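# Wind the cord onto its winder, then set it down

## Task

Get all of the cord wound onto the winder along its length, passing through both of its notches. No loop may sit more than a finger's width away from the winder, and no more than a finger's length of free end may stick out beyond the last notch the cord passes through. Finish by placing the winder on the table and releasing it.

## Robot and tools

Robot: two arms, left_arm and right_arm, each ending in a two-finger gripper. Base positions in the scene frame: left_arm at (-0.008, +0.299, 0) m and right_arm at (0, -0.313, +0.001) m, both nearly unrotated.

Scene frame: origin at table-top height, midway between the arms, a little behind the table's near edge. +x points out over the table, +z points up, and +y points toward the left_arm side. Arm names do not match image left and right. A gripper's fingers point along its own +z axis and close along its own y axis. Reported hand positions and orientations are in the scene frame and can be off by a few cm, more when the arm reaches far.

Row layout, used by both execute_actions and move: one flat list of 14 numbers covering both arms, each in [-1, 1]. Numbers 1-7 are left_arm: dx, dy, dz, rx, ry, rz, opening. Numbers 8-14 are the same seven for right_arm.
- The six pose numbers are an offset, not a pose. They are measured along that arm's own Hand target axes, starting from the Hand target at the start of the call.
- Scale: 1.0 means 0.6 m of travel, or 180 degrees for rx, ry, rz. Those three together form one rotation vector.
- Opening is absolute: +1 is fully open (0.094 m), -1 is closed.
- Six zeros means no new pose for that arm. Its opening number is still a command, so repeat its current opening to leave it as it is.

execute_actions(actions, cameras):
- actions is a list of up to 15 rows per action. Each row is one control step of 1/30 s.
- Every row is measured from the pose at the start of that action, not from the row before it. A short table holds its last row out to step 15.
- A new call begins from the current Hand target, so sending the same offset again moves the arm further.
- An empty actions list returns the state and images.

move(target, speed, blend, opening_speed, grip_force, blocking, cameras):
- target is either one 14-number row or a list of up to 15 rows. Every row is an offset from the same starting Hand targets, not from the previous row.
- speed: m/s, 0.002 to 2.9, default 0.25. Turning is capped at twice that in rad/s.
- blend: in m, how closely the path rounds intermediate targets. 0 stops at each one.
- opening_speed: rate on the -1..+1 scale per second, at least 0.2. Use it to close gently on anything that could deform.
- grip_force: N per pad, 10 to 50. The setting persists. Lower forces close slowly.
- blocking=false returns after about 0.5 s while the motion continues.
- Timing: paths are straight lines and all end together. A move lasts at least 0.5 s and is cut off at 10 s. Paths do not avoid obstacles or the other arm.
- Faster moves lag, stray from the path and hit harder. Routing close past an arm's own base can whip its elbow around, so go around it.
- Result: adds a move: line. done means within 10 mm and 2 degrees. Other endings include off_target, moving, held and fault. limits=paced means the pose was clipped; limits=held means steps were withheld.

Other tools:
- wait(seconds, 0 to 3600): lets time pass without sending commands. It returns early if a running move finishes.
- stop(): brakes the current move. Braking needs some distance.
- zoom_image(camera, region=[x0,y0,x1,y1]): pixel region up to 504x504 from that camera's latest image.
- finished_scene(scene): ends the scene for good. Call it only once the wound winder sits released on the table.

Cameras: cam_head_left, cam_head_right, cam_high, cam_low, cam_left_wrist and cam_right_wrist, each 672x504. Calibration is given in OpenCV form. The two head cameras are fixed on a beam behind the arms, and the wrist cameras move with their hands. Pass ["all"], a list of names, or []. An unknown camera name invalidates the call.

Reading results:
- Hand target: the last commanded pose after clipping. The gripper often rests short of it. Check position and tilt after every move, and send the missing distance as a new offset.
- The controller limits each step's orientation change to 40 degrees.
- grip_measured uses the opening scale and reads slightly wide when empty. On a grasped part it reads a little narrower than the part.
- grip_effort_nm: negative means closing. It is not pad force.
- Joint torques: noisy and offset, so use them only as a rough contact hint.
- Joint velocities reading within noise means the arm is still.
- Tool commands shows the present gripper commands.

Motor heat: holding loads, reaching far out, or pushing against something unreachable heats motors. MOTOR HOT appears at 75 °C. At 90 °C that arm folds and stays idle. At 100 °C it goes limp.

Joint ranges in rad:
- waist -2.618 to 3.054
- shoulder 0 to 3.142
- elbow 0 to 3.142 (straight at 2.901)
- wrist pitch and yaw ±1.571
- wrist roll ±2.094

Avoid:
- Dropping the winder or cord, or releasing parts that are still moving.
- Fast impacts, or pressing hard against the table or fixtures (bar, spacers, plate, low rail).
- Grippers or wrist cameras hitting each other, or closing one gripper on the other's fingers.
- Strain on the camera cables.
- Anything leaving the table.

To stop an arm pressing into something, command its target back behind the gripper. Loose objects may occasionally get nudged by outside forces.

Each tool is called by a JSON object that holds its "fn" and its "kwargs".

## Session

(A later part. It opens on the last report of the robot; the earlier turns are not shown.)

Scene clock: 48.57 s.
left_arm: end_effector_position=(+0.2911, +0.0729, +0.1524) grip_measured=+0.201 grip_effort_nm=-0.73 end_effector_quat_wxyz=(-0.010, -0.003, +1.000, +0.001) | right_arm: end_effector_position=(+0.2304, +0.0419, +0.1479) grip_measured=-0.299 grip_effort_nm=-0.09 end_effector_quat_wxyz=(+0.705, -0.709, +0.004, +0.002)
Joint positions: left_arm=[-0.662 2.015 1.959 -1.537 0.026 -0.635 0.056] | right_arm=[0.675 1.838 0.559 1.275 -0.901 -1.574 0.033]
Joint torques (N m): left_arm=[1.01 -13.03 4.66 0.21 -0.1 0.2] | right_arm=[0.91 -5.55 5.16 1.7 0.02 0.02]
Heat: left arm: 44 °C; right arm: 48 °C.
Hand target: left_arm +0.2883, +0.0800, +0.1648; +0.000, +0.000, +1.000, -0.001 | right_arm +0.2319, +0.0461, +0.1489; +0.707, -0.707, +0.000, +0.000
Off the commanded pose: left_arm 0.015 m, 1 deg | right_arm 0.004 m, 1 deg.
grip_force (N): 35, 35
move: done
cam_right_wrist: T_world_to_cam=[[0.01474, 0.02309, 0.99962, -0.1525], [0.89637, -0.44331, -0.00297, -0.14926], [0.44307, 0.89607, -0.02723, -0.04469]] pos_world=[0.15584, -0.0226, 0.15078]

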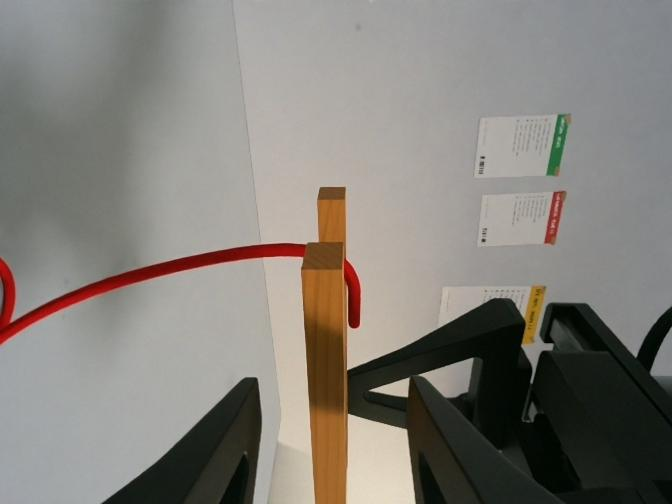

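{"fn": "move", "kwargs": {"target": [0, 0, 0, 0, 0, 0, 0.0, 0, 0, 0, 0, 0, 0, -1.0], "grip_force": [35, 25], "cameras": ["cam_right_wrist", "cam_high"]}}

Scene clock: 51.10 s.
left_arm: end_effector_position=(+0.2911, +0.0729, +0.1524) grip_measured=+0.201 grip_effort_nm=-0.73 end_effector_quat_wxyz=(-0.010, -0.003, +1.000, +0.001) | right_arm: end_effector_position=(+0.2305, +0.0419, +0.1479) grip_measured=-0.997 grip_effort_nm=-0.18 end_effector_quat_wxyz=(+0.705, -0.709, +0.004, +0.001)
Joint positions: left_arm=[-0.662 2.015 1.959 -1.537 0.026 -0.635 0.056] | right_arm=[0.675 1.838 0.559 1.275 -0.9 -1.574 0]
Joint torques (N m): left_arm=[1.03 -13.07 4.66 0.23 -0.1 0.21] | right_arm=[0.79 -5.68 5.04 1.71 0 -0.02]
Heat: left arm: 44 °C; right arm: 47 °C.
Hand target: left_arm +0.2883, +0.0800, +0.1648; +0.000, +0.000, +1.000, -0.001 | right_arm +0.2319, +0.0461, +0.1489; +0.707, -0.707, +0.000, +0.000
Off the commanded pose: left_arm 0.015 m, 1 deg | right_arm 0.005 m, 1 deg.
grip_force (N): 35, 25
move: done
cam_right_wrist: T_world_to_cam=[[0.01475, 0.02308, 0.99962, -0.15251], [0.89603, -0.44399, -0.00297, -0.14931], [0.44375, 0.89574, -0.02723, -0.04485]] pos_world=[0.15594, -0.02259, 0.15078]
Images, in order (width x height): cam_high 672x504, cam_right_wrist 672x504.

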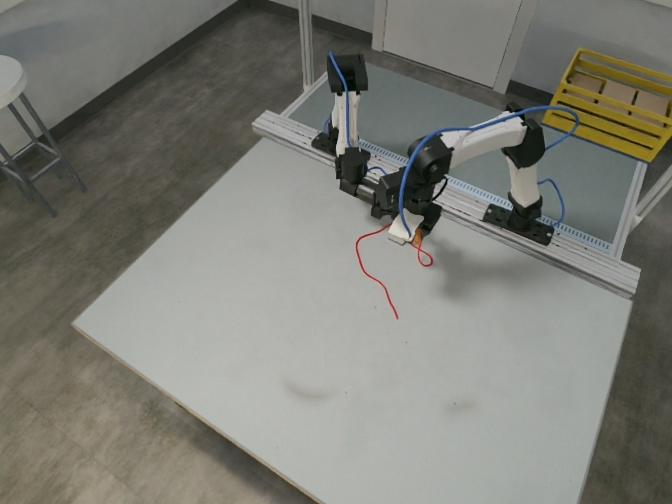

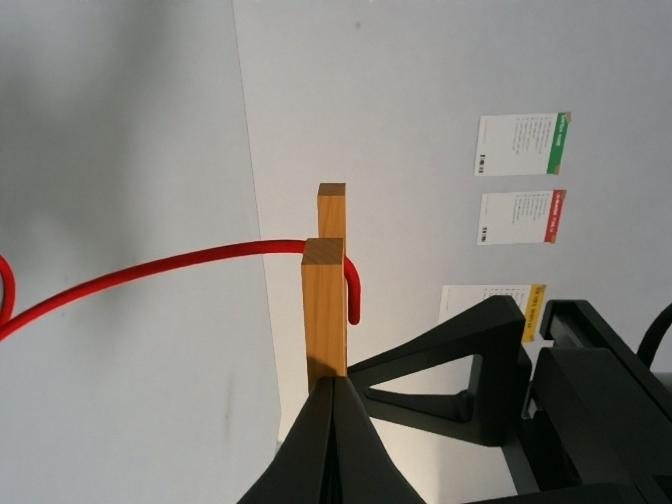

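{"fn": "move", "kwargs": {"target": [0, 0, 0, 0, 0, 0, 0.0, 0, 0, 0, 0, 0, 0, -0.4], "cameras": ["cam_head_left", "cam_low", "cam_head_right"]}}

{"fn": "zoom_image", "kwargs": {"camera": "cam_head_right", "region": [290, 180, 450, 300]}}

{"fn": "zoom_image", "kwargs": {"camera": "cam_head_left", "region": [270, 180, 430, 300]}}

Scene clock: 53.13 s.
left_arm: end_effector_position=(+0.2911, +0.0729, +0.1524) grip_measured=+0.201 grip_effort_nm=-0.73 end_effector_quat_wxyz=(-0.010, -0.003, +1.000, +0.001) | right_arm: end_effector_position=(+0.2305, +0.0419, +0.1479) grip_measured=-0.402 grip_effort_nm=0.06 end_effector_quat_wxyz=(+0.705, -0.709, +0.004, +0.001)
Joint positions: left_arm=[-0.662 2.015 1.959 -1.537 0.026 -0.635 0.056] | right_arm=[0.675 1.838 0.559 1.275 -0.9 -1.574 0.028]
Joint torques (N m): left_arm=[1.01 -13.03 4.6 0.22 -0.1 0.21] | right_arm=[0.88 -5.5 4.92 1.66 0.03 0]
Heat: left arm: 44 °C; right arm: 47 °C.
Hand target: left_arm +0.2883, +0.0800, +0.1648; +0.000, +0.000, +1.000, -0.001 | right_arm +0.2319, +0.0461, +0.1489; +0.707, -0.707, -0.001, +0.000
Off the commanded pose: left_arm 0.015 m, 1 deg | right_arm 0.005 m, 1 deg.
grip_force (N): 35, 25
move: done
Images, in order (width x height): cam_head_left 672x504, cam_head_right 672x504, cam_low 672x504.

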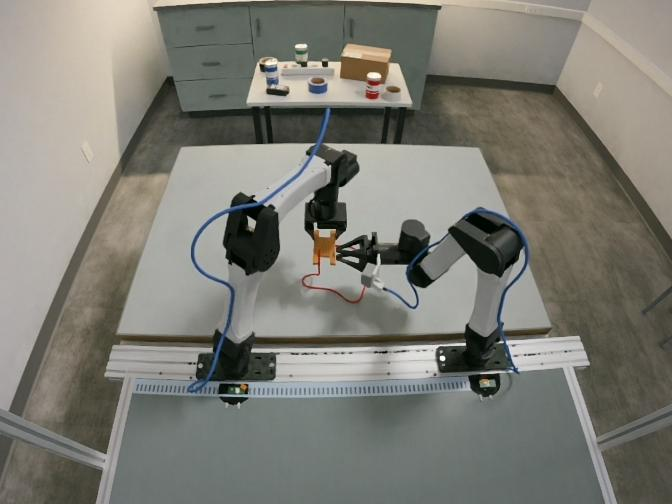

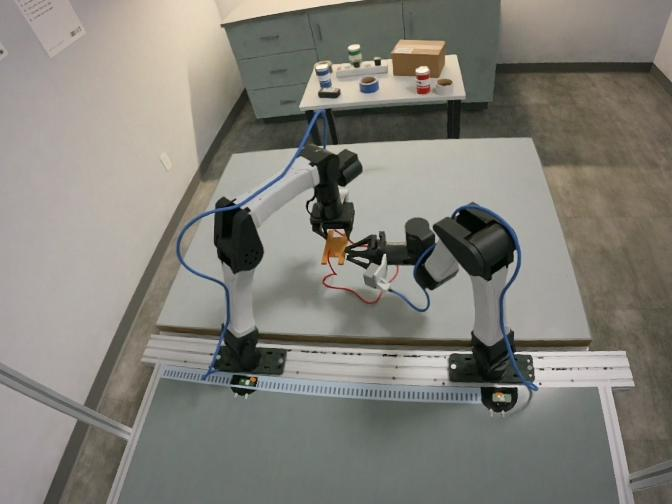

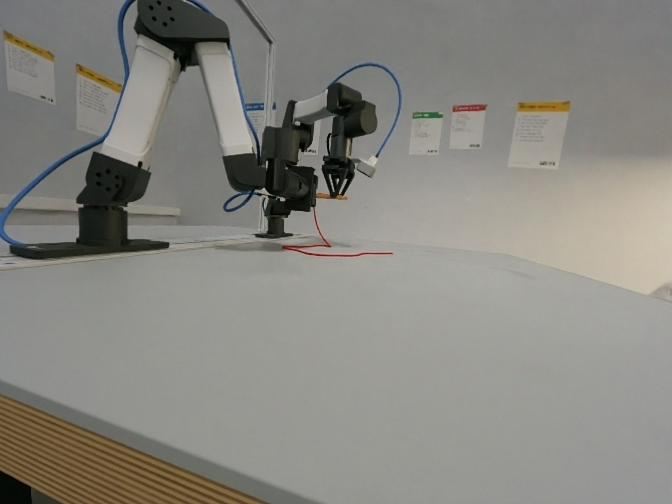

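Scaled by 3.150 from the camera's image (finer frame: 960x720).

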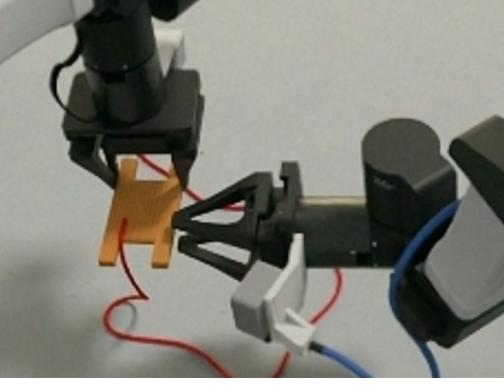

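Scaled by 3.150 from the camera's image (finer frame: 960x720).

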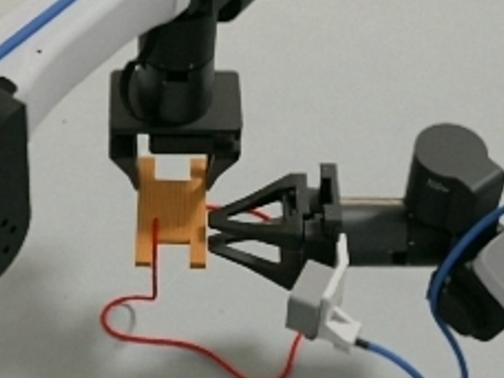

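{"fn": "move", "kwargs": {"target": [0, 0, 0, 0, 0, 0, 0.0, 0, 0, 0.02, 0, 0, 0, -0.4], "speed": 0.08, "cameras": ["cam_right_wrist", "cam_head_left"]}}

{"fn": "zoom_image", "kwargs": {"camera": "cam_head_left", "region": [290, 200, 390, 280]}}

Scene clock: 65.43 s.
left_arm: end_effector_position=(+0.2911, +0.0729, +0.1524) grip_measured=+0.201 grip_effort_nm=-0.73 end_effector_quat_wxyz=(-0.010, -0.003, +1.000, +0.001) | right_arm: end_effector_position=(+0.2306, +0.0538, +0.1501) grip_measured=-0.402 grip_effort_nm=0.06 end_effector_quat_wxyz=(+0.708, -0.706, +0.001, -0.002)
Joint positions: left_arm=[-0.662 2.015 1.959 -1.537 0.026 -0.635 0.056] | right_arm=[0.706 1.858 0.591 1.275 -0.87 -1.574 0.028]
Joint torques (N m): left_arm=[1.06 -13.05 4.64 0.22 -0.1 0.19] | right_arm=[0.83 -5.91 5.15 1.61 0.02 -0.01]
Heat: left arm: 44 °C; right arm: 46 °C.
Hand target: left_arm +0.2883, +0.0800, +0.1648; +0.000, +0.000, +1.000, -0.001 | right_arm +0.2319, +0.0581, +0.1489; +0.707, -0.707, +0.000, +0.000
Off the commanded pose: left_arm 0.015 m, 1 deg | right_arm 0.005 m, 0 deg.
grip_force (N): 35, 25
move: done
cam_right_wrist: T_world_to_cam=[[0.00557, 0.01565, 0.99986, -0.15252], [0.89616, -0.44372, 0.00195, -0.14487], [0.44368, 0.89603, -0.0165, -0.05713]] pos_world=[0.15603, -0.0107, 0.15183]
Images, in order (width x height): cam_head_left 672x504, cam_right_wrist 672x504.

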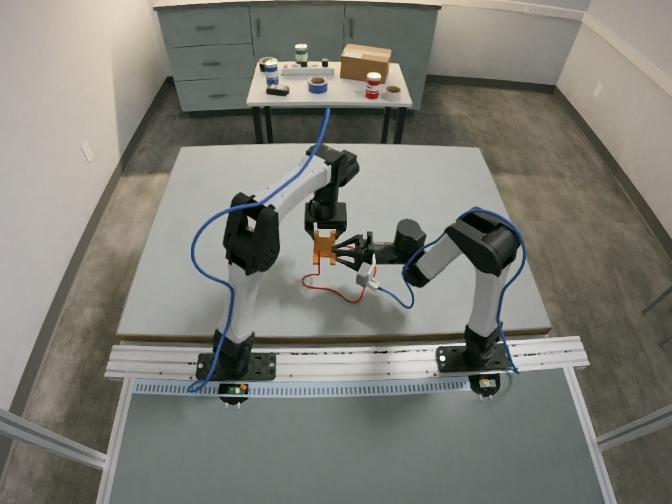

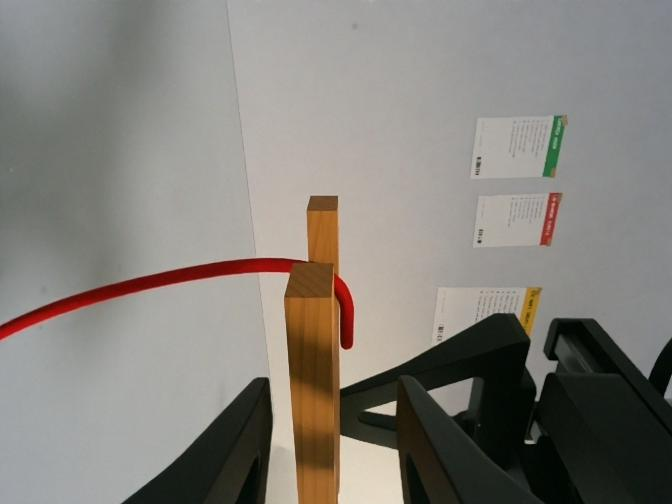

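Scaled by 5.040 from the camera's image (finer frame: 960x720).

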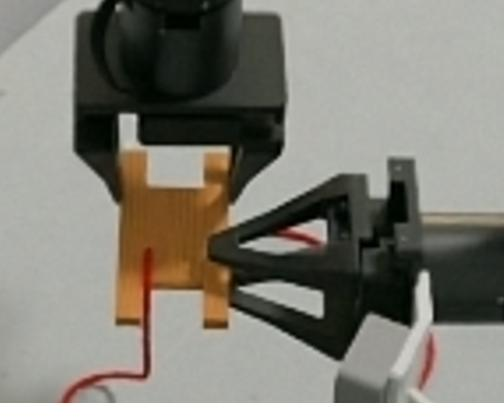

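{"fn": "move", "kwargs": {"target": [0, 0, 0, 0, 0, 0, 0.0, 0, 0.01, 0.001, 0, 0, 0, -0.4], "speed": 0.08, "cameras": ["cam_right_wrist"]}}

Scene clock: 66.33 s.
left_arm: end_effector_position=(+0.2911, +0.0729, +0.1524) grip_measured=+0.201 grip_effort_nm=-0.73 end_effector_quat_wxyz=(-0.010, -0.003, +1.000, +0.001) | right_arm: end_effector_position=(+0.2315, +0.0543, +0.1417) grip_measured=-0.402 grip_effort_nm=0.06 end_effector_quat_wxyz=(+0.704, -0.710, +0.006, +0.002)
Joint positions: left_arm=[-0.662 2.015 1.959 -1.537 0.026 -0.635 0.056] | right_arm=[0.706 1.885 0.591 1.285 -0.868 -1.574 0.028]
Joint torques (N m): left_arm=[1.01 -13.03 4.63 0.22 -0.09 0.21] | right_arm=[0.91 -5.81 4.83 1.77 0.07 0.03]
Heat: left arm: 44 °C; right arm: 46 °C.
Hand target: left_arm +0.2883, +0.0800, +0.1648; +0.000, +0.000, +1.000, -0.001 | right_arm +0.2319, +0.0587, +0.1428; +0.707, -0.707, -0.001, +0.000
Off the commanded pose: left_arm 0.015 m, 1 deg | right_arm 0.005 m, 1 deg.
grip_force (N): 35, 25
move: done
cam_right_wrist: T_world_to_cam=[[0.01784, 0.02591, 0.9995, -0.14747], [0.89549, -0.44506, -0.00445, -0.14429], [0.44472, 0.89513, -0.03114, -0.05621]] pos_world=[0.15684, -0.01008, 0.145]

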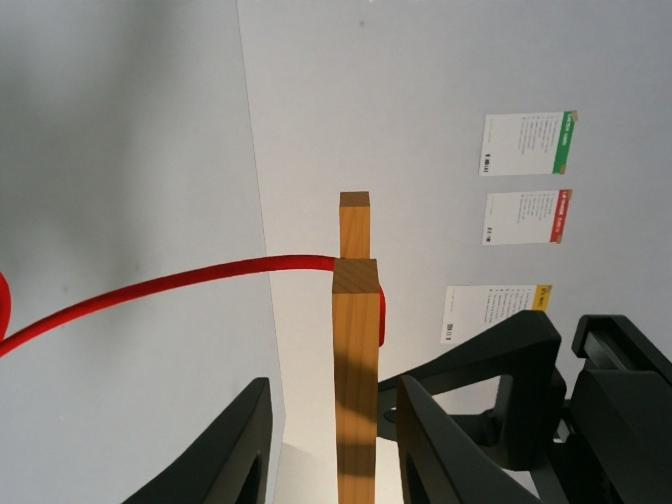

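{"fn": "move", "kwargs": {"target": [0, 0, 0, 0, 0, 0, 0.0, 0, -0.0135, 0.001, 0, 0, 0, -0.4], "speed": 0.08, "cameras": ["cam_right_wrist"]}}

Scene clock: 67.17 s.
left_arm: end_effector_position=(+0.2911, +0.0729, +0.1524) grip_measured=+0.201 grip_effort_nm=-0.73 end_effector_quat_wxyz=(-0.010, -0.003, +1.000, +0.001) | right_arm: end_effector_position=(+0.2318, +0.0543, +0.1396) grip_measured=-0.402 grip_effort_nm=0.06 end_effector_quat_wxyz=(+0.701, -0.713, +0.009, +0.005)
Joint positions: left_arm=[-0.662 2.015 1.959 -1.537 0.026 -0.635 0.056] | right_arm=[0.706 1.885 0.591 1.274 -0.866 -1.574 0.028]
Joint torques (N m): left_arm=[0.99 -13.01 4.64 0.22 -0.1 0.21] | right_arm=[1.25 -8.69 5.38 1.53 0.01 -0.02]
Heat: left arm: 44 °C; right arm: 46 °C.
Hand target: left_arm +0.2883, +0.0800, +0.1648; +0.000, +0.000, +1.000, -0.001 | right_arm +0.2319, +0.0593, +0.1509; +0.707, -0.707, +0.000, +0.000
Off the commanded pose: left_arm 0.015 m, 1 deg | right_arm 0.012 m, 1 deg.
grip_force (N): 35, 25
move: off_target (right_arm)
cam_right_wrist: T_world_to_cam=[[0.0264, 0.03306, 0.99911, -0.14764], [0.89476, -0.44647, -0.00887, -0.14369], [0.44577, 0.89419, -0.04137, -0.05514]] pos_world=[0.15705, -0.00997, 0.14395]

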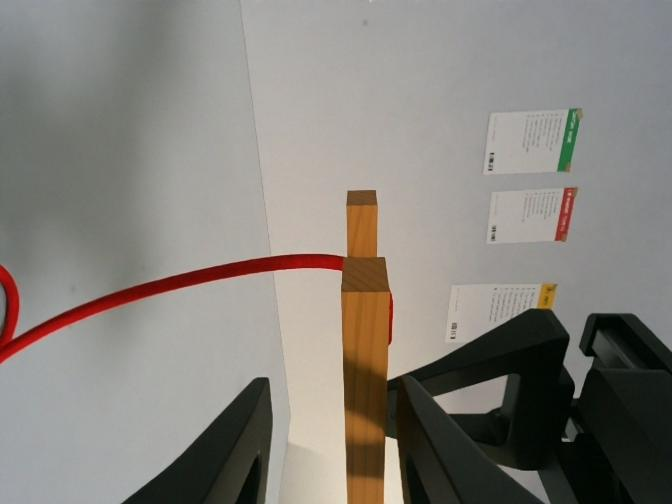

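{"fn": "move", "kwargs": {"target": [0, 0, 0, 0, 0, 0, 0.0, 0, -0.004, 0.0, 0, 0, 0, -0.4], "speed": 0.08, "cameras": ["cam_right_wrist"]}}

Scene clock: 68.07 s.
left_arm: end_effector_position=(+0.2911, +0.0729, +0.1524) grip_measured=+0.201 grip_effort_nm=-0.73 end_effector_quat_wxyz=(-0.010, -0.003, +1.000, +0.001) | right_arm: end_effector_position=(+0.2319, +0.0556, +0.1440) grip_measured=-0.402 grip_effort_nm=0.06 end_effector_quat_wxyz=(+0.703, -0.711, +0.007, +0.003)
Joint positions: left_arm=[-0.662 2.015 1.959 -1.537 0.026 -0.635 0.056] | right_arm=[0.708 1.874 0.597 1.263 -0.866 -1.574 0.028]
Joint torques (N m): left_arm=[1.02 -13.07 4.66 0.23 -0.1 0.2] | right_arm=[1.02 -8.61 5.29 1.49 0.04 0.04]
Heat: left arm: 44 °C; right arm: 46 °C.
Hand target: left_arm +0.2883, +0.0800, +0.1648; +0.000, +0.000, +1.000, -0.001 | right_arm +0.2320, +0.0592, +0.1534; +0.707, -0.707, +0.000, +0.000
Off the commanded pose: left_arm 0.015 m, 1 deg | right_arm 0.010 m, 1 deg.
grip_force (N): 35, 25
move: done
cam_right_wrist: T_world_to_cam=[[0.02137, 0.02886, 0.99935, -0.15073], [0.89566, -0.4447, -0.00632, -0.14381], [0.44423, 0.89521, -0.03535, -0.05677]] pos_world=[0.15724, -0.00878, 0.14772]

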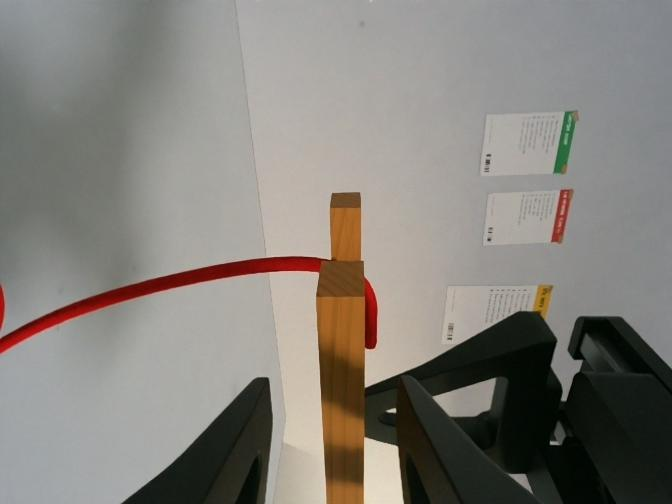

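{"fn": "move", "kwargs": {"target": [0, 0, 0, 0, 0, 0, 0.0, 0, 0, 0, 0, 0, 0, -1.0], "grip_force": [35, 25], "cameras": ["cam_right_wrist", "cam_head_left"]}}

{"fn": "zoom_image", "kwargs": {"camera": "cam_head_left", "region": [290, 200, 390, 280]}}

Scene clock: 69.73 s.
left_arm: end_effector_position=(+0.2912, +0.0731, +0.1524) grip_measured=+0.201 grip_effort_nm=-0.73 end_effector_quat_wxyz=(-0.009, -0.002, +1.000, +0.002) | right_arm: end_effector_position=(+0.2323, +0.0558, +0.1465) grip_measured=-0.837 grip_effort_nm=-0.52 end_effector_quat_wxyz=(+0.705, -0.710, +0.005, +0.001)
Joint positions: left_arm=[-0.662 2.015 1.959 -1.537 0.025 -0.634 0.056] | right_arm=[0.708 1.869 0.6 1.263 -0.865 -1.574 0.008]
Joint torques (N m): left_arm=[1.01 -13.03 4.63 0.22 -0.07 0.2] | right_arm=[0.88 -8.36 5 1.53 -0.02 0]
Heat: left arm: 44 °C; right arm: 46 °C.
Hand target: left_arm +0.2883, +0.0801, +0.1648; +0.000, +0.000, +1.000, +0.000 | right_arm +0.2320, +0.0592, +0.1534; +0.707, -0.707, +0.000, +0.000
Off the commanded pose: left_arm 0.015 m, 1 deg | right_arm 0.008 m, 1 deg.
grip_force (N): 35, 25
move: done
cam_right_wrist: T_world_to_cam=[[0.01581, 0.02423, 0.99958, -0.15181], [0.89533, -0.4454, -0.00336, -0.14441], [0.44513, 0.89501, -0.02873, -0.05828]] pos_world=[0.15764, -0.00849, 0.14959]
Images, in order (width x height): cam_head_left 672x504, cam_right_wrist 672x504.

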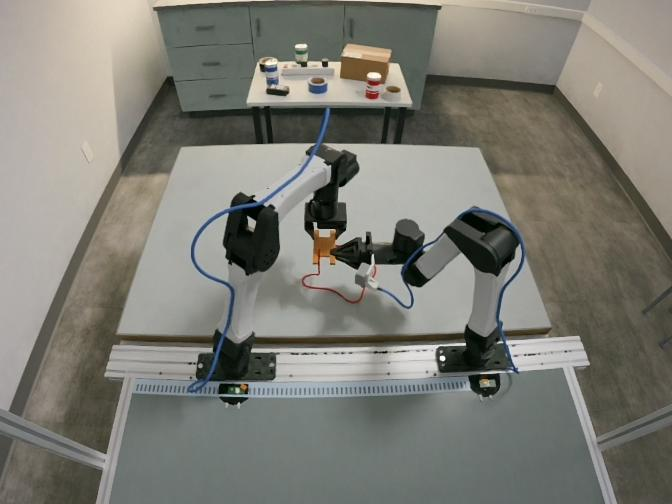

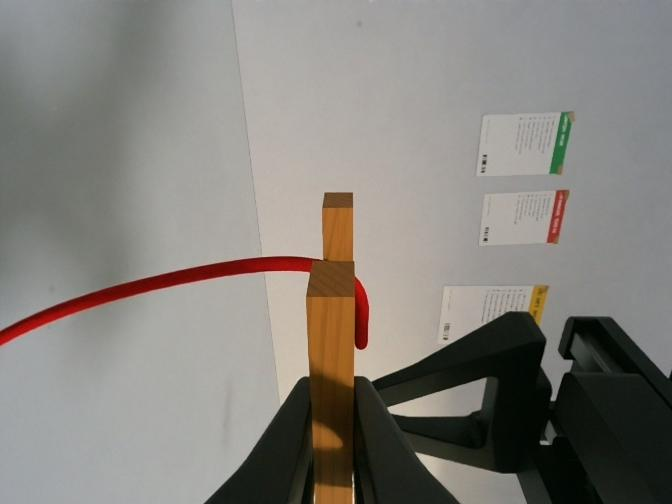

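Scaled by 5.040 from the camera's image (finer frame: 960x720).

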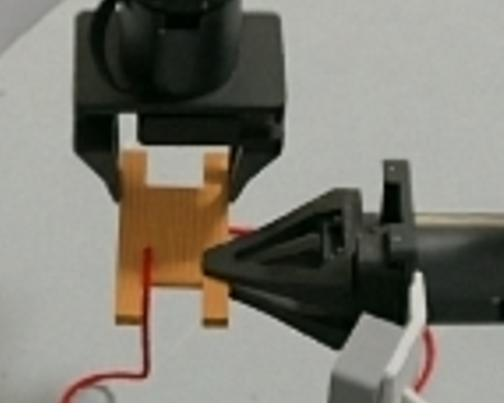

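{"fn": "move", "kwargs": {"target": [0, 0, 0, 0, 0, 0, 0.65, 0, 0, 0, 0, 0, 0, -1.0], "grip_force": [35, 40], "opening_speed": 0.4, "cameras": ["cam_right_wrist"]}}

Scene clock: 73.53 s.
left_arm: end_effector_position=(+0.2910, +0.0732, +0.1524) grip_measured=+0.647 grip_effort_nm=0.13 end_effector_quat_wxyz=(-0.010, -0.002, +1.000, +0.002) | right_arm: end_effector_position=(+0.2324, +0.0558, +0.1452) grip_measured=-0.850 grip_effort_nm=-0.86 end_effector_quat_wxyz=(+0.703, -0.711, +0.007, +0.003)
Joint positions: left_arm=[-0.662 2.015 1.959 -1.538 0.025 -0.633 0.077] | right_arm=[0.708 1.869 0.6 1.256 -0.865 -1.574 0.007]
Joint torques (N m): left_arm=[0.99 -13 4.62 0.23 -0.09 0.19] | right_arm=[0.85 -8.38 5 1.54 0.03 0]
Heat: left arm: 44 °C; right arm: 46 °C.
Hand target: left_arm +0.2883, +0.0801, +0.1648; +0.000, +0.000, +1.000, +0.000 | right_arm +0.2320, +0.0592, +0.1534; +0.707, -0.707, +0.000, +0.000
Off the commanded pose: left_arm 0.014 m, 1 deg | right_arm 0.009 m, 1 deg.
grip_force (N): 35, 40
move: done
cam_right_wrist: T_world_to_cam=[[0.02141, 0.02883, 0.99935, -0.15196], [0.89516, -0.4457, -0.00632, -0.14395], [0.44523, 0.89472, -0.03535, -0.05734]] pos_world=[0.15764, -0.00848, 0.14892]

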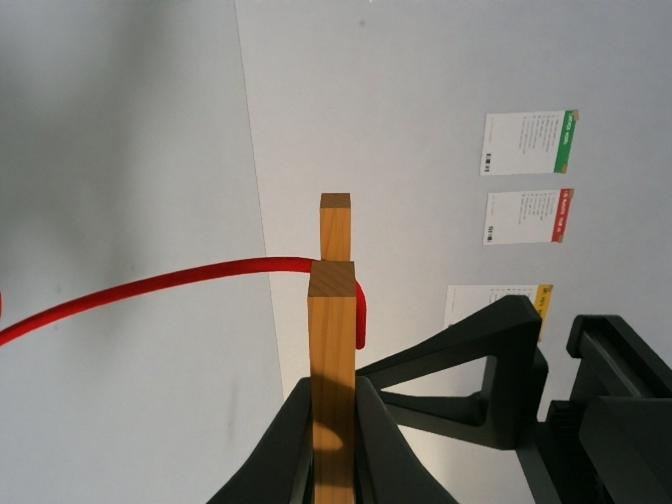

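{"fn": "move", "kwargs": {"target": [[0, 0, -0.075, 0, 0, 0, 0.65, 0, 0, 0, 0, 0, 0, -1.0], [0.0472, 0.0165, -0.2253, 0.385, -0.385, 0.385, 0.65, 0, 0, 0, 0, 0, 0, -1.0]], "speed": 0.25, "blend": 0.02, "cameras": ["cam_left_wrist", "cam_head_left"]}}

Scene clock: 79.53 s.
left_arm: end_effector_position=(+0.2581, +0.0888, +0.2996) grip_measured=+0.648 grip_effort_nm=0.13 end_effector_quat_wxyz=(+0.481, +0.510, +0.512, -0.496) | right_arm: end_effector_position=(+0.2324, +0.0558, +0.1452) grip_measured=-0.850 grip_effort_nm=-0.87 end_effector_quat_wxyz=(+0.703, -0.711, +0.007, +0.003)
Joint positions: left_arm=[-0.155 1.326 0.913 0.1 1.457 0.279 0.077] | right_arm=[0.708 1.869 0.6 1.256 -0.865 -1.574 0.007]
Joint torques (N m): left_arm=[0.98 -4.01 5.48 1.99 0.29 0.03] | right_arm=[1.03 -8.4 4.83 1.56 0 0.01]
Heat: left arm: 43 °C; right arm: 46 °C.
Hand target: left_arm +0.2599, +0.0901, +0.3000; +0.501, +0.500, +0.499, -0.500 | right_arm +0.2320, +0.0592, +0.1534; +0.707, -0.707, +0.000, +0.000
Off the commanded pose: left_arm 0.002 m, 3 deg | right_arm 0.009 m, 1 deg.
grip_force (N): 35, 40
move: off_target (left_arm)
cam_left_wrist: T_world_to_cam=[[-0.99873, 0.02403, 0.04422, 0.24186], [-0.02927, 0.43736, -0.89881, 0.2776], [-0.04094, -0.89897, -0.4361, 0.30735]] pos_world=[0.26226, 0.14907, 0.37285]
Images, in order (width x height): cam_head_left 672x504, cam_left_wrist 672x504.

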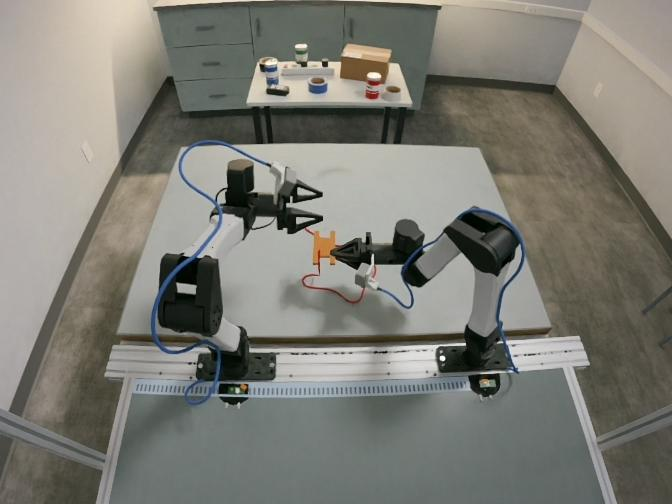

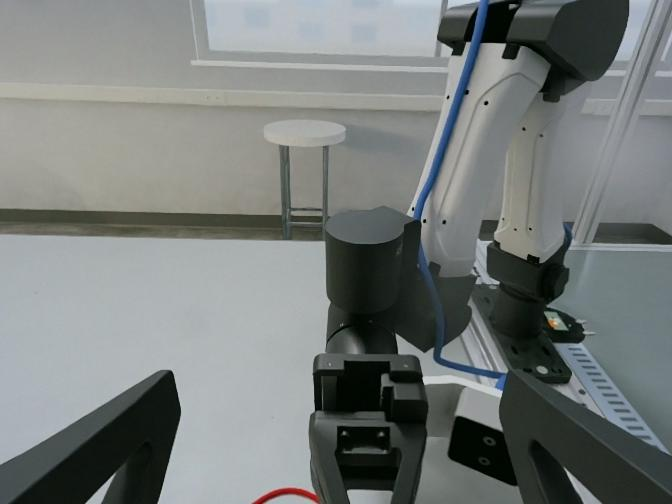

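{"fn": "move", "kwargs": {"target": [0.0333, -0.0167, 0.0083, 0, 0, 0.5, 0.0, 0.03, -0.2117, -0.14, 0, 0, 0, -1.0], "speed": 0.25, "cameras": ["cam_left_wrist", "cam_head_left", "cam_high", "cam_right_wrist"]}}

{"fn": "zoom_image", "kwargs": {"camera": "cam_head_left", "region": [240, 160, 400, 310]}}

Scene clock: 84.47 s.
left_arm: end_effector_position=(+0.2507, +0.0870, +0.2802) grip_measured=+0.002 grip_effort_nm=-0.08 end_effector_quat_wxyz=(+0.705, +0.708, +0.021, -0.015) | right_arm: end_effector_position=(+0.2503, -0.0230, +0.2673) grip_measured=-0.850 grip_effort_nm=-0.87 end_effector_quat_wxyz=(+0.703, -0.711, +0.010, +0.007)
Joint positions: left_arm=[-0.168 1.326 0.7 0.662 1.428 1.47 0.047] | right_arm=[0.443 1.371 0.723 0.629 -1.13 -1.572 0.007]
Joint torques (N m): left_arm=[-0.08 -3.4 5.3 1.84 0.02 0.35] | right_arm=[-0.27 -6.16 7.71 1.37 -0.11 0.04]
Heat: left arm: 42 °C; right arm: 45 °C.
Hand target: left_arm +0.2499, +0.0852, +0.2800; +0.708, +0.707, +0.000, +0.000 | right_arm +0.2500, -0.0247, +0.2804; +0.707, -0.707, -0.001, +0.000
Off the commanded pose: left_arm 0.002 m, 3 deg | right_arm 0.013 m, 2 deg.
grip_force (N): 35, 40
move: off_target (left_arm, right_arm)
cam_left_wrist: T_world_to_cam=[[-0.07782, 0.01558, -0.99684, 0.29691], [0.9128, 0.40321, -0.06496, -0.20602], [0.40093, -0.91497, -0.0456, 0.07816]] pos_world=[0.17983, 0.14996, 0.28615]
cam_right_wrist: T_world_to_cam=[[0.03106, 0.02857, 0.99911, -0.27457], [0.89519, -0.44543, -0.01509, -0.19206], [0.4446, 0.89486, -0.03941, 0.01081]] pos_world=[0.17565, -0.08738, 0.27186]
Images, in order (width x height): cam_head_left 672x504, cam_high 672x504, cam_left_wrist 672x504, cam_right_wrist 672x504.

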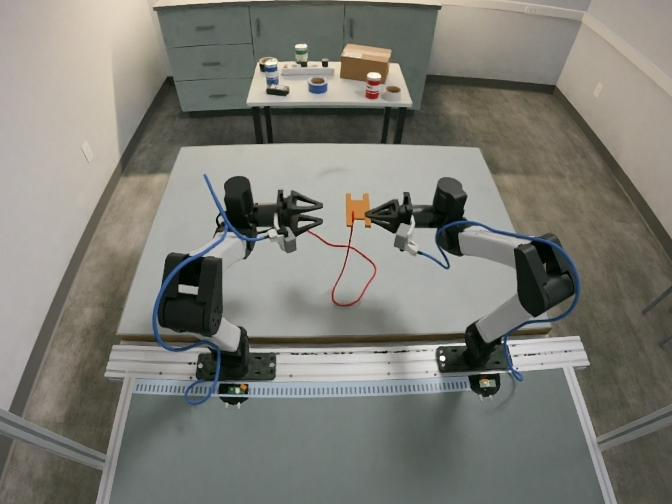

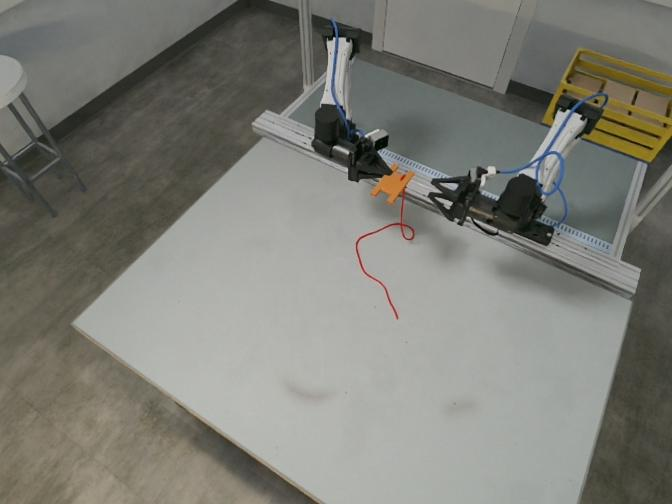

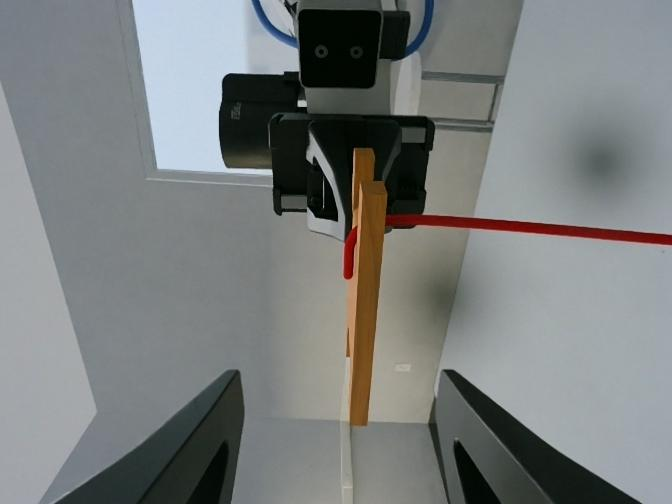

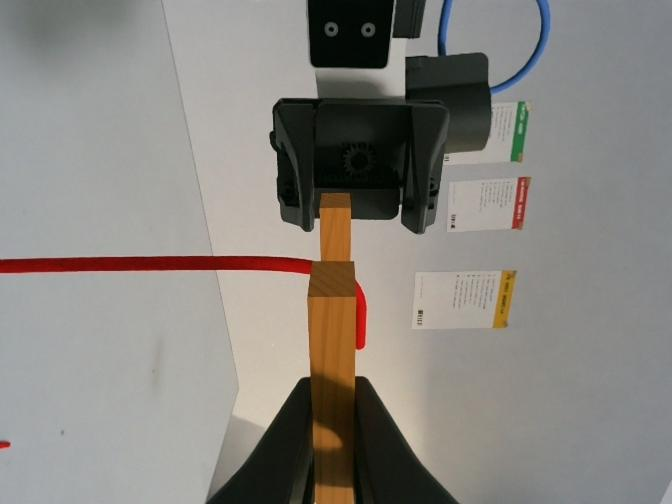

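Scaled by 3.150 from the camera's image (finer frame: 960x720).

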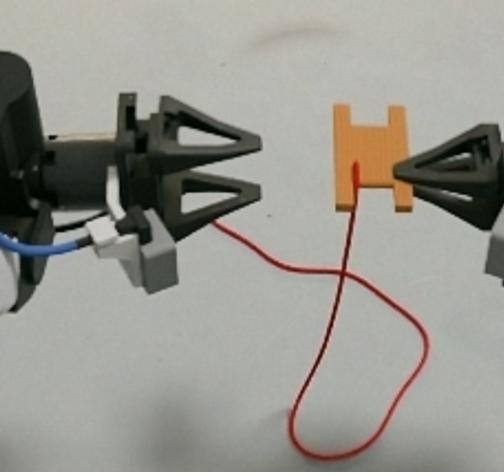

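{"fn": "move", "kwargs": {"target": [0, 0, 0, 0, 0, 0, 0.0, 0, 0, 0, 0, 0, 0.5, -1.0], "speed": 0.35, "cameras": ["cam_left_wrist", "cam_head_left", "cam_high"]}}

{"fn": "zoom_image", "kwargs": {"camera": "cam_head_left", "region": [260, 150, 420, 310]}}

Scene clock: 88.40 s.
left_arm: end_effector_position=(+0.2507, +0.0870, +0.2802) grip_measured=+0.002 grip_effort_nm=-0.08 end_effector_quat_wxyz=(+0.705, +0.708, +0.020, -0.015) | right_arm: end_effector_position=(+0.2503, -0.0225, +0.2772) grip_measured=-0.850 grip_effort_nm=-0.87 end_effector_quat_wxyz=(+0.495, -0.500, +0.505, +0.500)
Joint positions: left_arm=[-0.168 1.326 0.7 0.662 1.427 1.471 0.047] | right_arm=[0.443 1.36 0.753 0.592 -1.137 -0.011 0.007]
Joint torques (N m): left_arm=[-0.1 -3.38 5.3 1.83 0 0.34] | right_arm=[-0.35 -5.24 5.56 1.71 -0.06 -0.02]
Heat: left arm: 41 °C; right arm: 45 °C.
Hand target: left_arm +0.2499, +0.0852, +0.2800; +0.708, +0.707, +0.000, +0.001 | right_arm +0.2499, -0.0247, +0.2805; +0.500, -0.500, +0.500, +0.500
Off the commanded pose: left_arm 0.002 m, 3 deg | right_arm 0.004 m, 1 deg.
grip_force (N): 35, 40
move: done
cam_left_wrist: T_world_to_cam=[[-0.07662, 0.01559, -0.99694, 0.29663], [0.91274, 0.40351, -0.06384, -0.20647], [0.40128, -0.91484, -0.04515, 0.0779]] pos_world=[0.17993, 0.14996, 0.28605]
Images, in order (width x height): cam_head_left 672x504, cam_high 672x504, cam_left_wrist 672x504.

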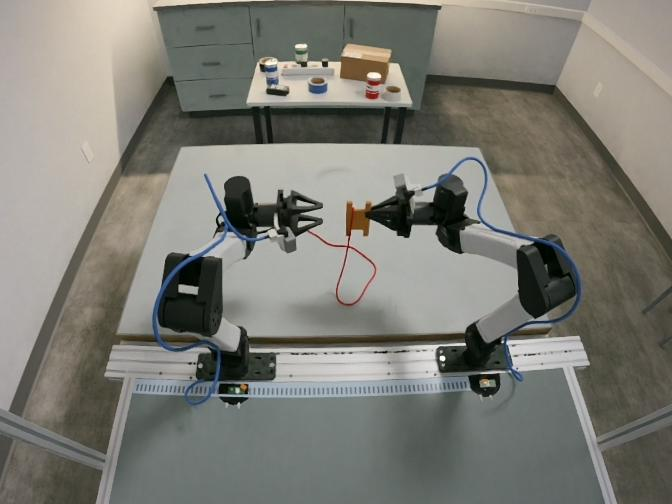

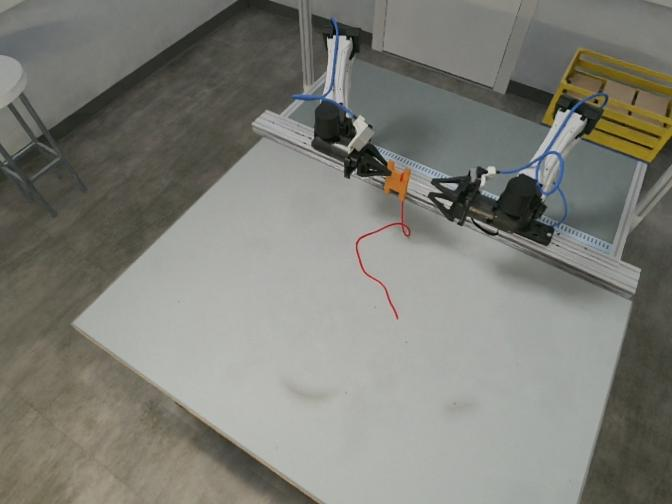

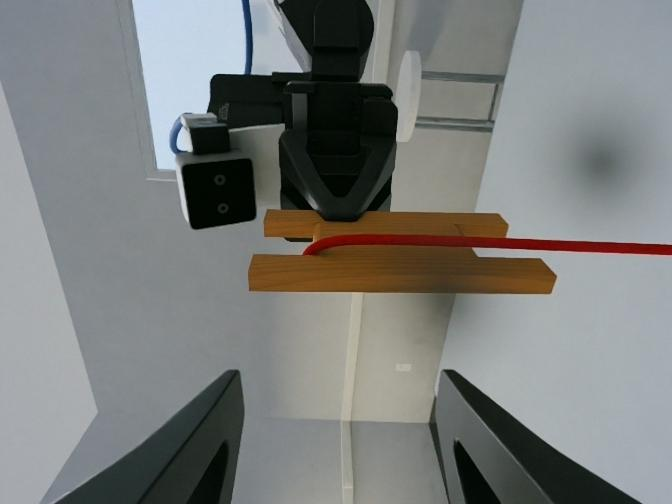

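Scaled by 3.150 from the camera's image (finer frame: 960x720).

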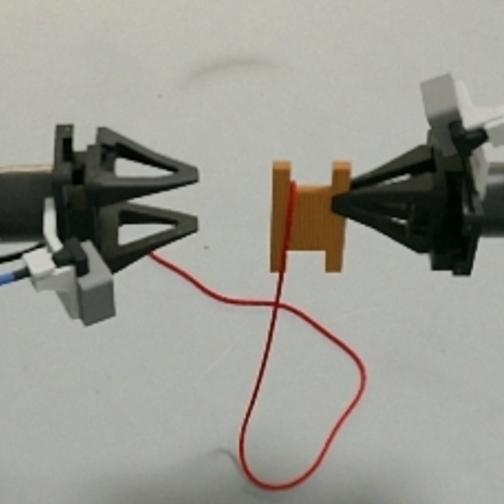

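{"fn": "zoom_image", "kwargs": {"camera": "cam_head_left", "region": [325, 185, 395, 255]}}

{"fn": "zoom_image", "kwargs": {"camera": "cam_left_wrist", "region": [220, 170, 600, 330]}}

Scaled by 7.200 from the camera's image (finer frame: 960x720).

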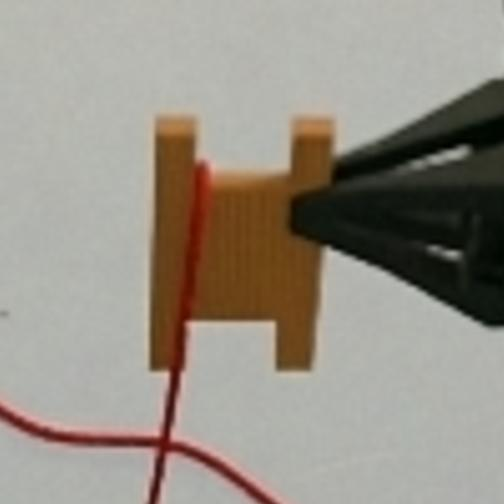

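Scaled by 1.326 from the camera's image (finer frame: 960x720).

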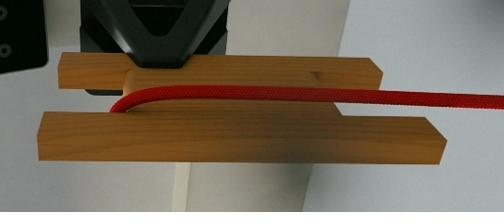

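{"fn": "move", "kwargs": {"target": [0, 0, 0, 0, 0, 0, 0.0, 0, 0, 0, 0, -0.0722, 0, -1.0], "speed": 0.2, "cameras": ["cam_left_wrist", "cam_head_left"]}}

{"fn": "zoom_image", "kwargs": {"camera": "cam_head_left", "region": [325, 185, 395, 255]}}

Scene clock: 91.83 s.
left_arm: end_effector_position=(+0.2507, +0.0870, +0.2802) grip_measured=+0.002 grip_effort_nm=-0.09 end_effector_quat_wxyz=(+0.705, +0.708, +0.020, -0.015) | right_arm: end_effector_position=(+0.2519, -0.0259, +0.2811) grip_measured=-0.850 grip_effort_nm=-0.87 end_effector_quat_wxyz=(+0.549, -0.443, +0.445, +0.551)
Joint positions: left_arm=[-0.168 1.326 0.7 0.662 1.427 1.471 0.047] | right_arm=[0.443 1.573 0.614 1.44 -1.089 0.43 0.007]
Joint torques (N m): left_arm=[-0.08 -3.43 5.29 1.83 0 0.34] | right_arm=[0.81 -4.45 3.92 1.64 0.37 0.03]
Heat: left arm: 41 °C; right arm: 46 °C.
Hand target: left_arm +0.2499, +0.0852, +0.2800; +0.708, +0.707, +0.000, +0.001 | right_arm +0.2500, -0.0247, +0.2804; +0.553, -0.441, +0.440, +0.554
Off the commanded pose: left_arm 0.002 m, 3 deg | right_arm 0.002 m, 1 deg.
grip_force (N): 35, 40
move: done
cam_left_wrist: T_world_to_cam=[[-0.07662, 0.01559, -0.99694, 0.29663], [0.91274, 0.40351, -0.06384, -0.20647], [0.40128, -0.91484, -0.04515, 0.0779]] pos_world=[0.17993, 0.14996, 0.28605]
Images, in order (width x height): cam_head_left 672x504, cam_left_wrist 672x504.

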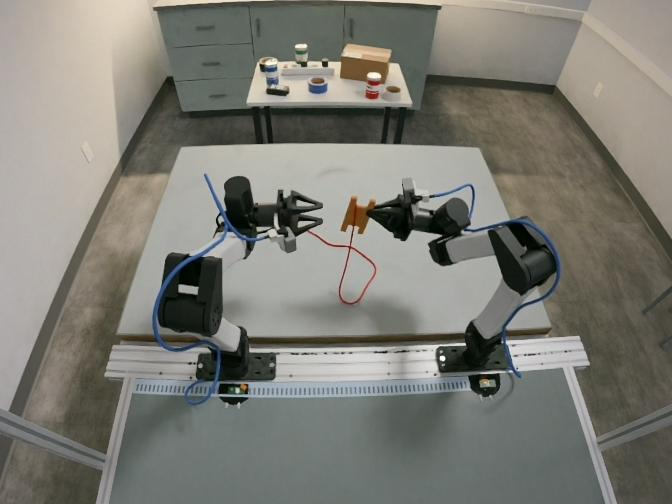

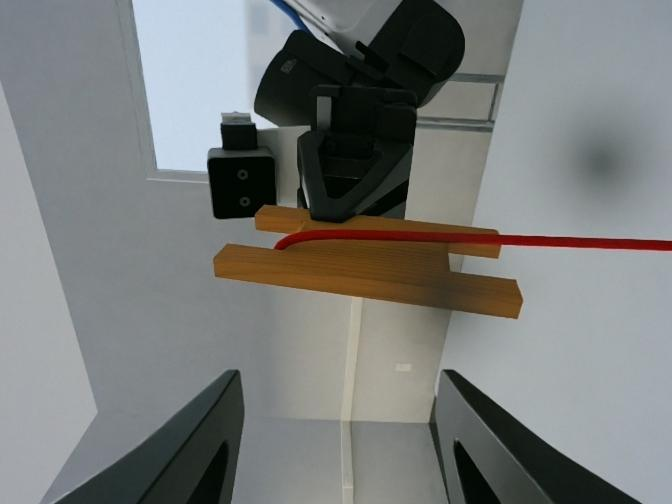

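Scaled by 7.200 from the camera's image (finer frame: 960x720).

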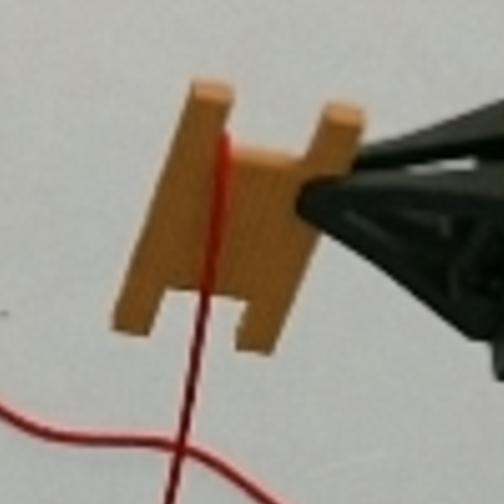

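{"fn": "move", "kwargs": {"target": [0, 0, 0, 0, 0, 0, 0.0, 0, 0, 0, 0.0571, 0.0561, 0.4978, -1.0], "speed": 0.35, "cameras": ["cam_left_wrist", "cam_head_left", "cam_high"]}}

{"fn": "zoom_image", "kwargs": {"camera": "cam_head_left", "region": [305, 165, 405, 265]}}

Scene clock: 95.73 s.
left_arm: end_effector_position=(+0.2507, +0.0870, +0.2802) grip_measured=+0.002 grip_effort_nm=-0.08 end_effector_quat_wxyz=(+0.705, +0.708, +0.020, -0.015) | right_arm: end_effector_position=(+0.2496, -0.0230, +0.2660) grip_measured=-0.850 grip_effort_nm=-0.86 end_effector_quat_wxyz=(-0.007, +0.009, +0.712, +0.702)
Joint positions: left_arm=[-0.168 1.326 0.7 0.662 1.427 1.471 0.047] | right_arm=[0.443 1.371 0.721 0.623 -1.133 1.562 0.007]
Joint torques (N m): left_arm=[-0.08 -3.41 5.29 1.84 0.01 0.33] | right_arm=[-0.16 -6.41 7.72 1.58 -0.07 0.03]
Heat: left arm: 41 °C; right arm: 45 °C.
Hand target: left_arm +0.2499, +0.0852, +0.2800; +0.708, +0.707, +0.000, +0.001 | right_arm +0.2501, -0.0247, +0.2804; +0.000, +0.001, +0.707, +0.707
Off the commanded pose: left_arm 0.002 m, 3 deg | right_arm 0.015 m, 2 deg.
grip_force (N): 35, 40
move: off_target (right_arm)
cam_left_wrist: T_world_to_cam=[[-0.07662, 0.01559, -0.99694, 0.29663], [0.91274, 0.40351, -0.06384, -0.20647], [0.40128, -0.91484, -0.04515, 0.0779]] pos_world=[0.17993, 0.14996, 0.28605]
Images, in order (width x height): cam_head_left 672x504, cam_high 672x504, cam_left_wrist 672x504.

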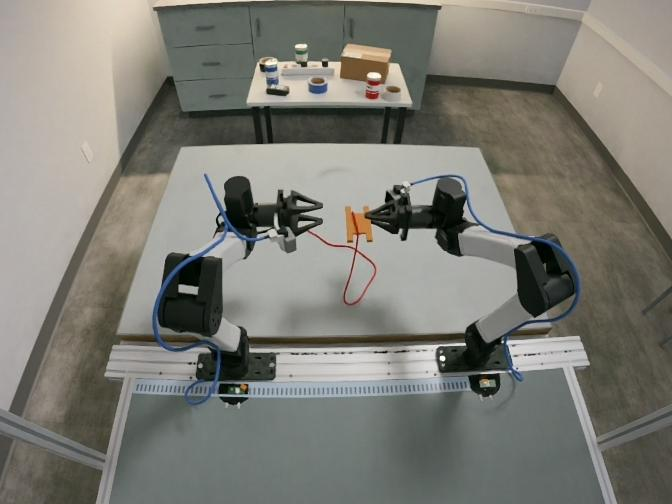

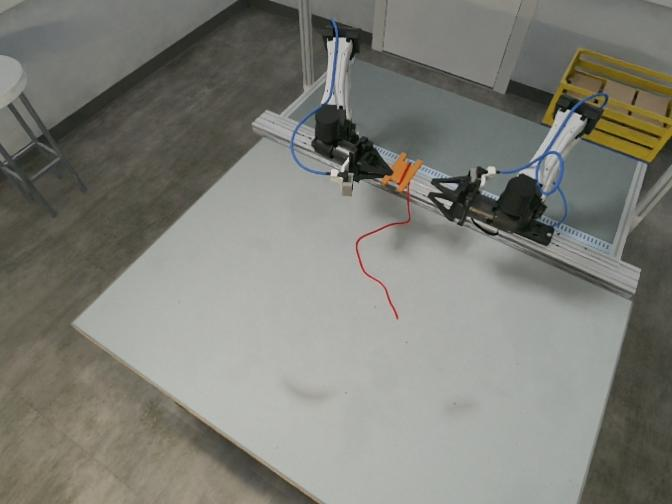

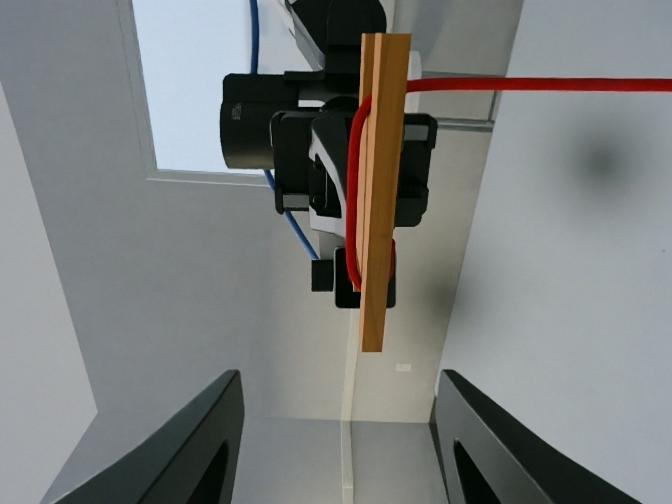

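Scaled by 5.040 from the camera's image (finer frame: 960x720).

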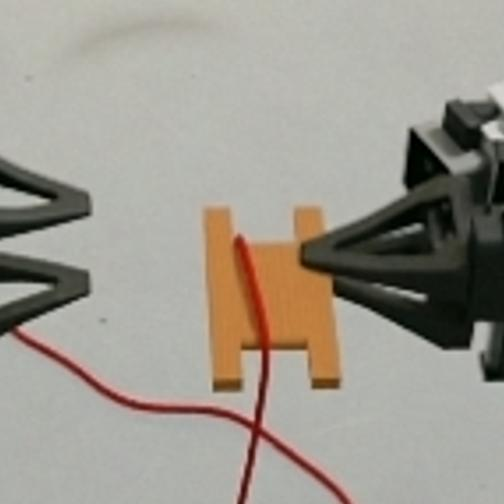

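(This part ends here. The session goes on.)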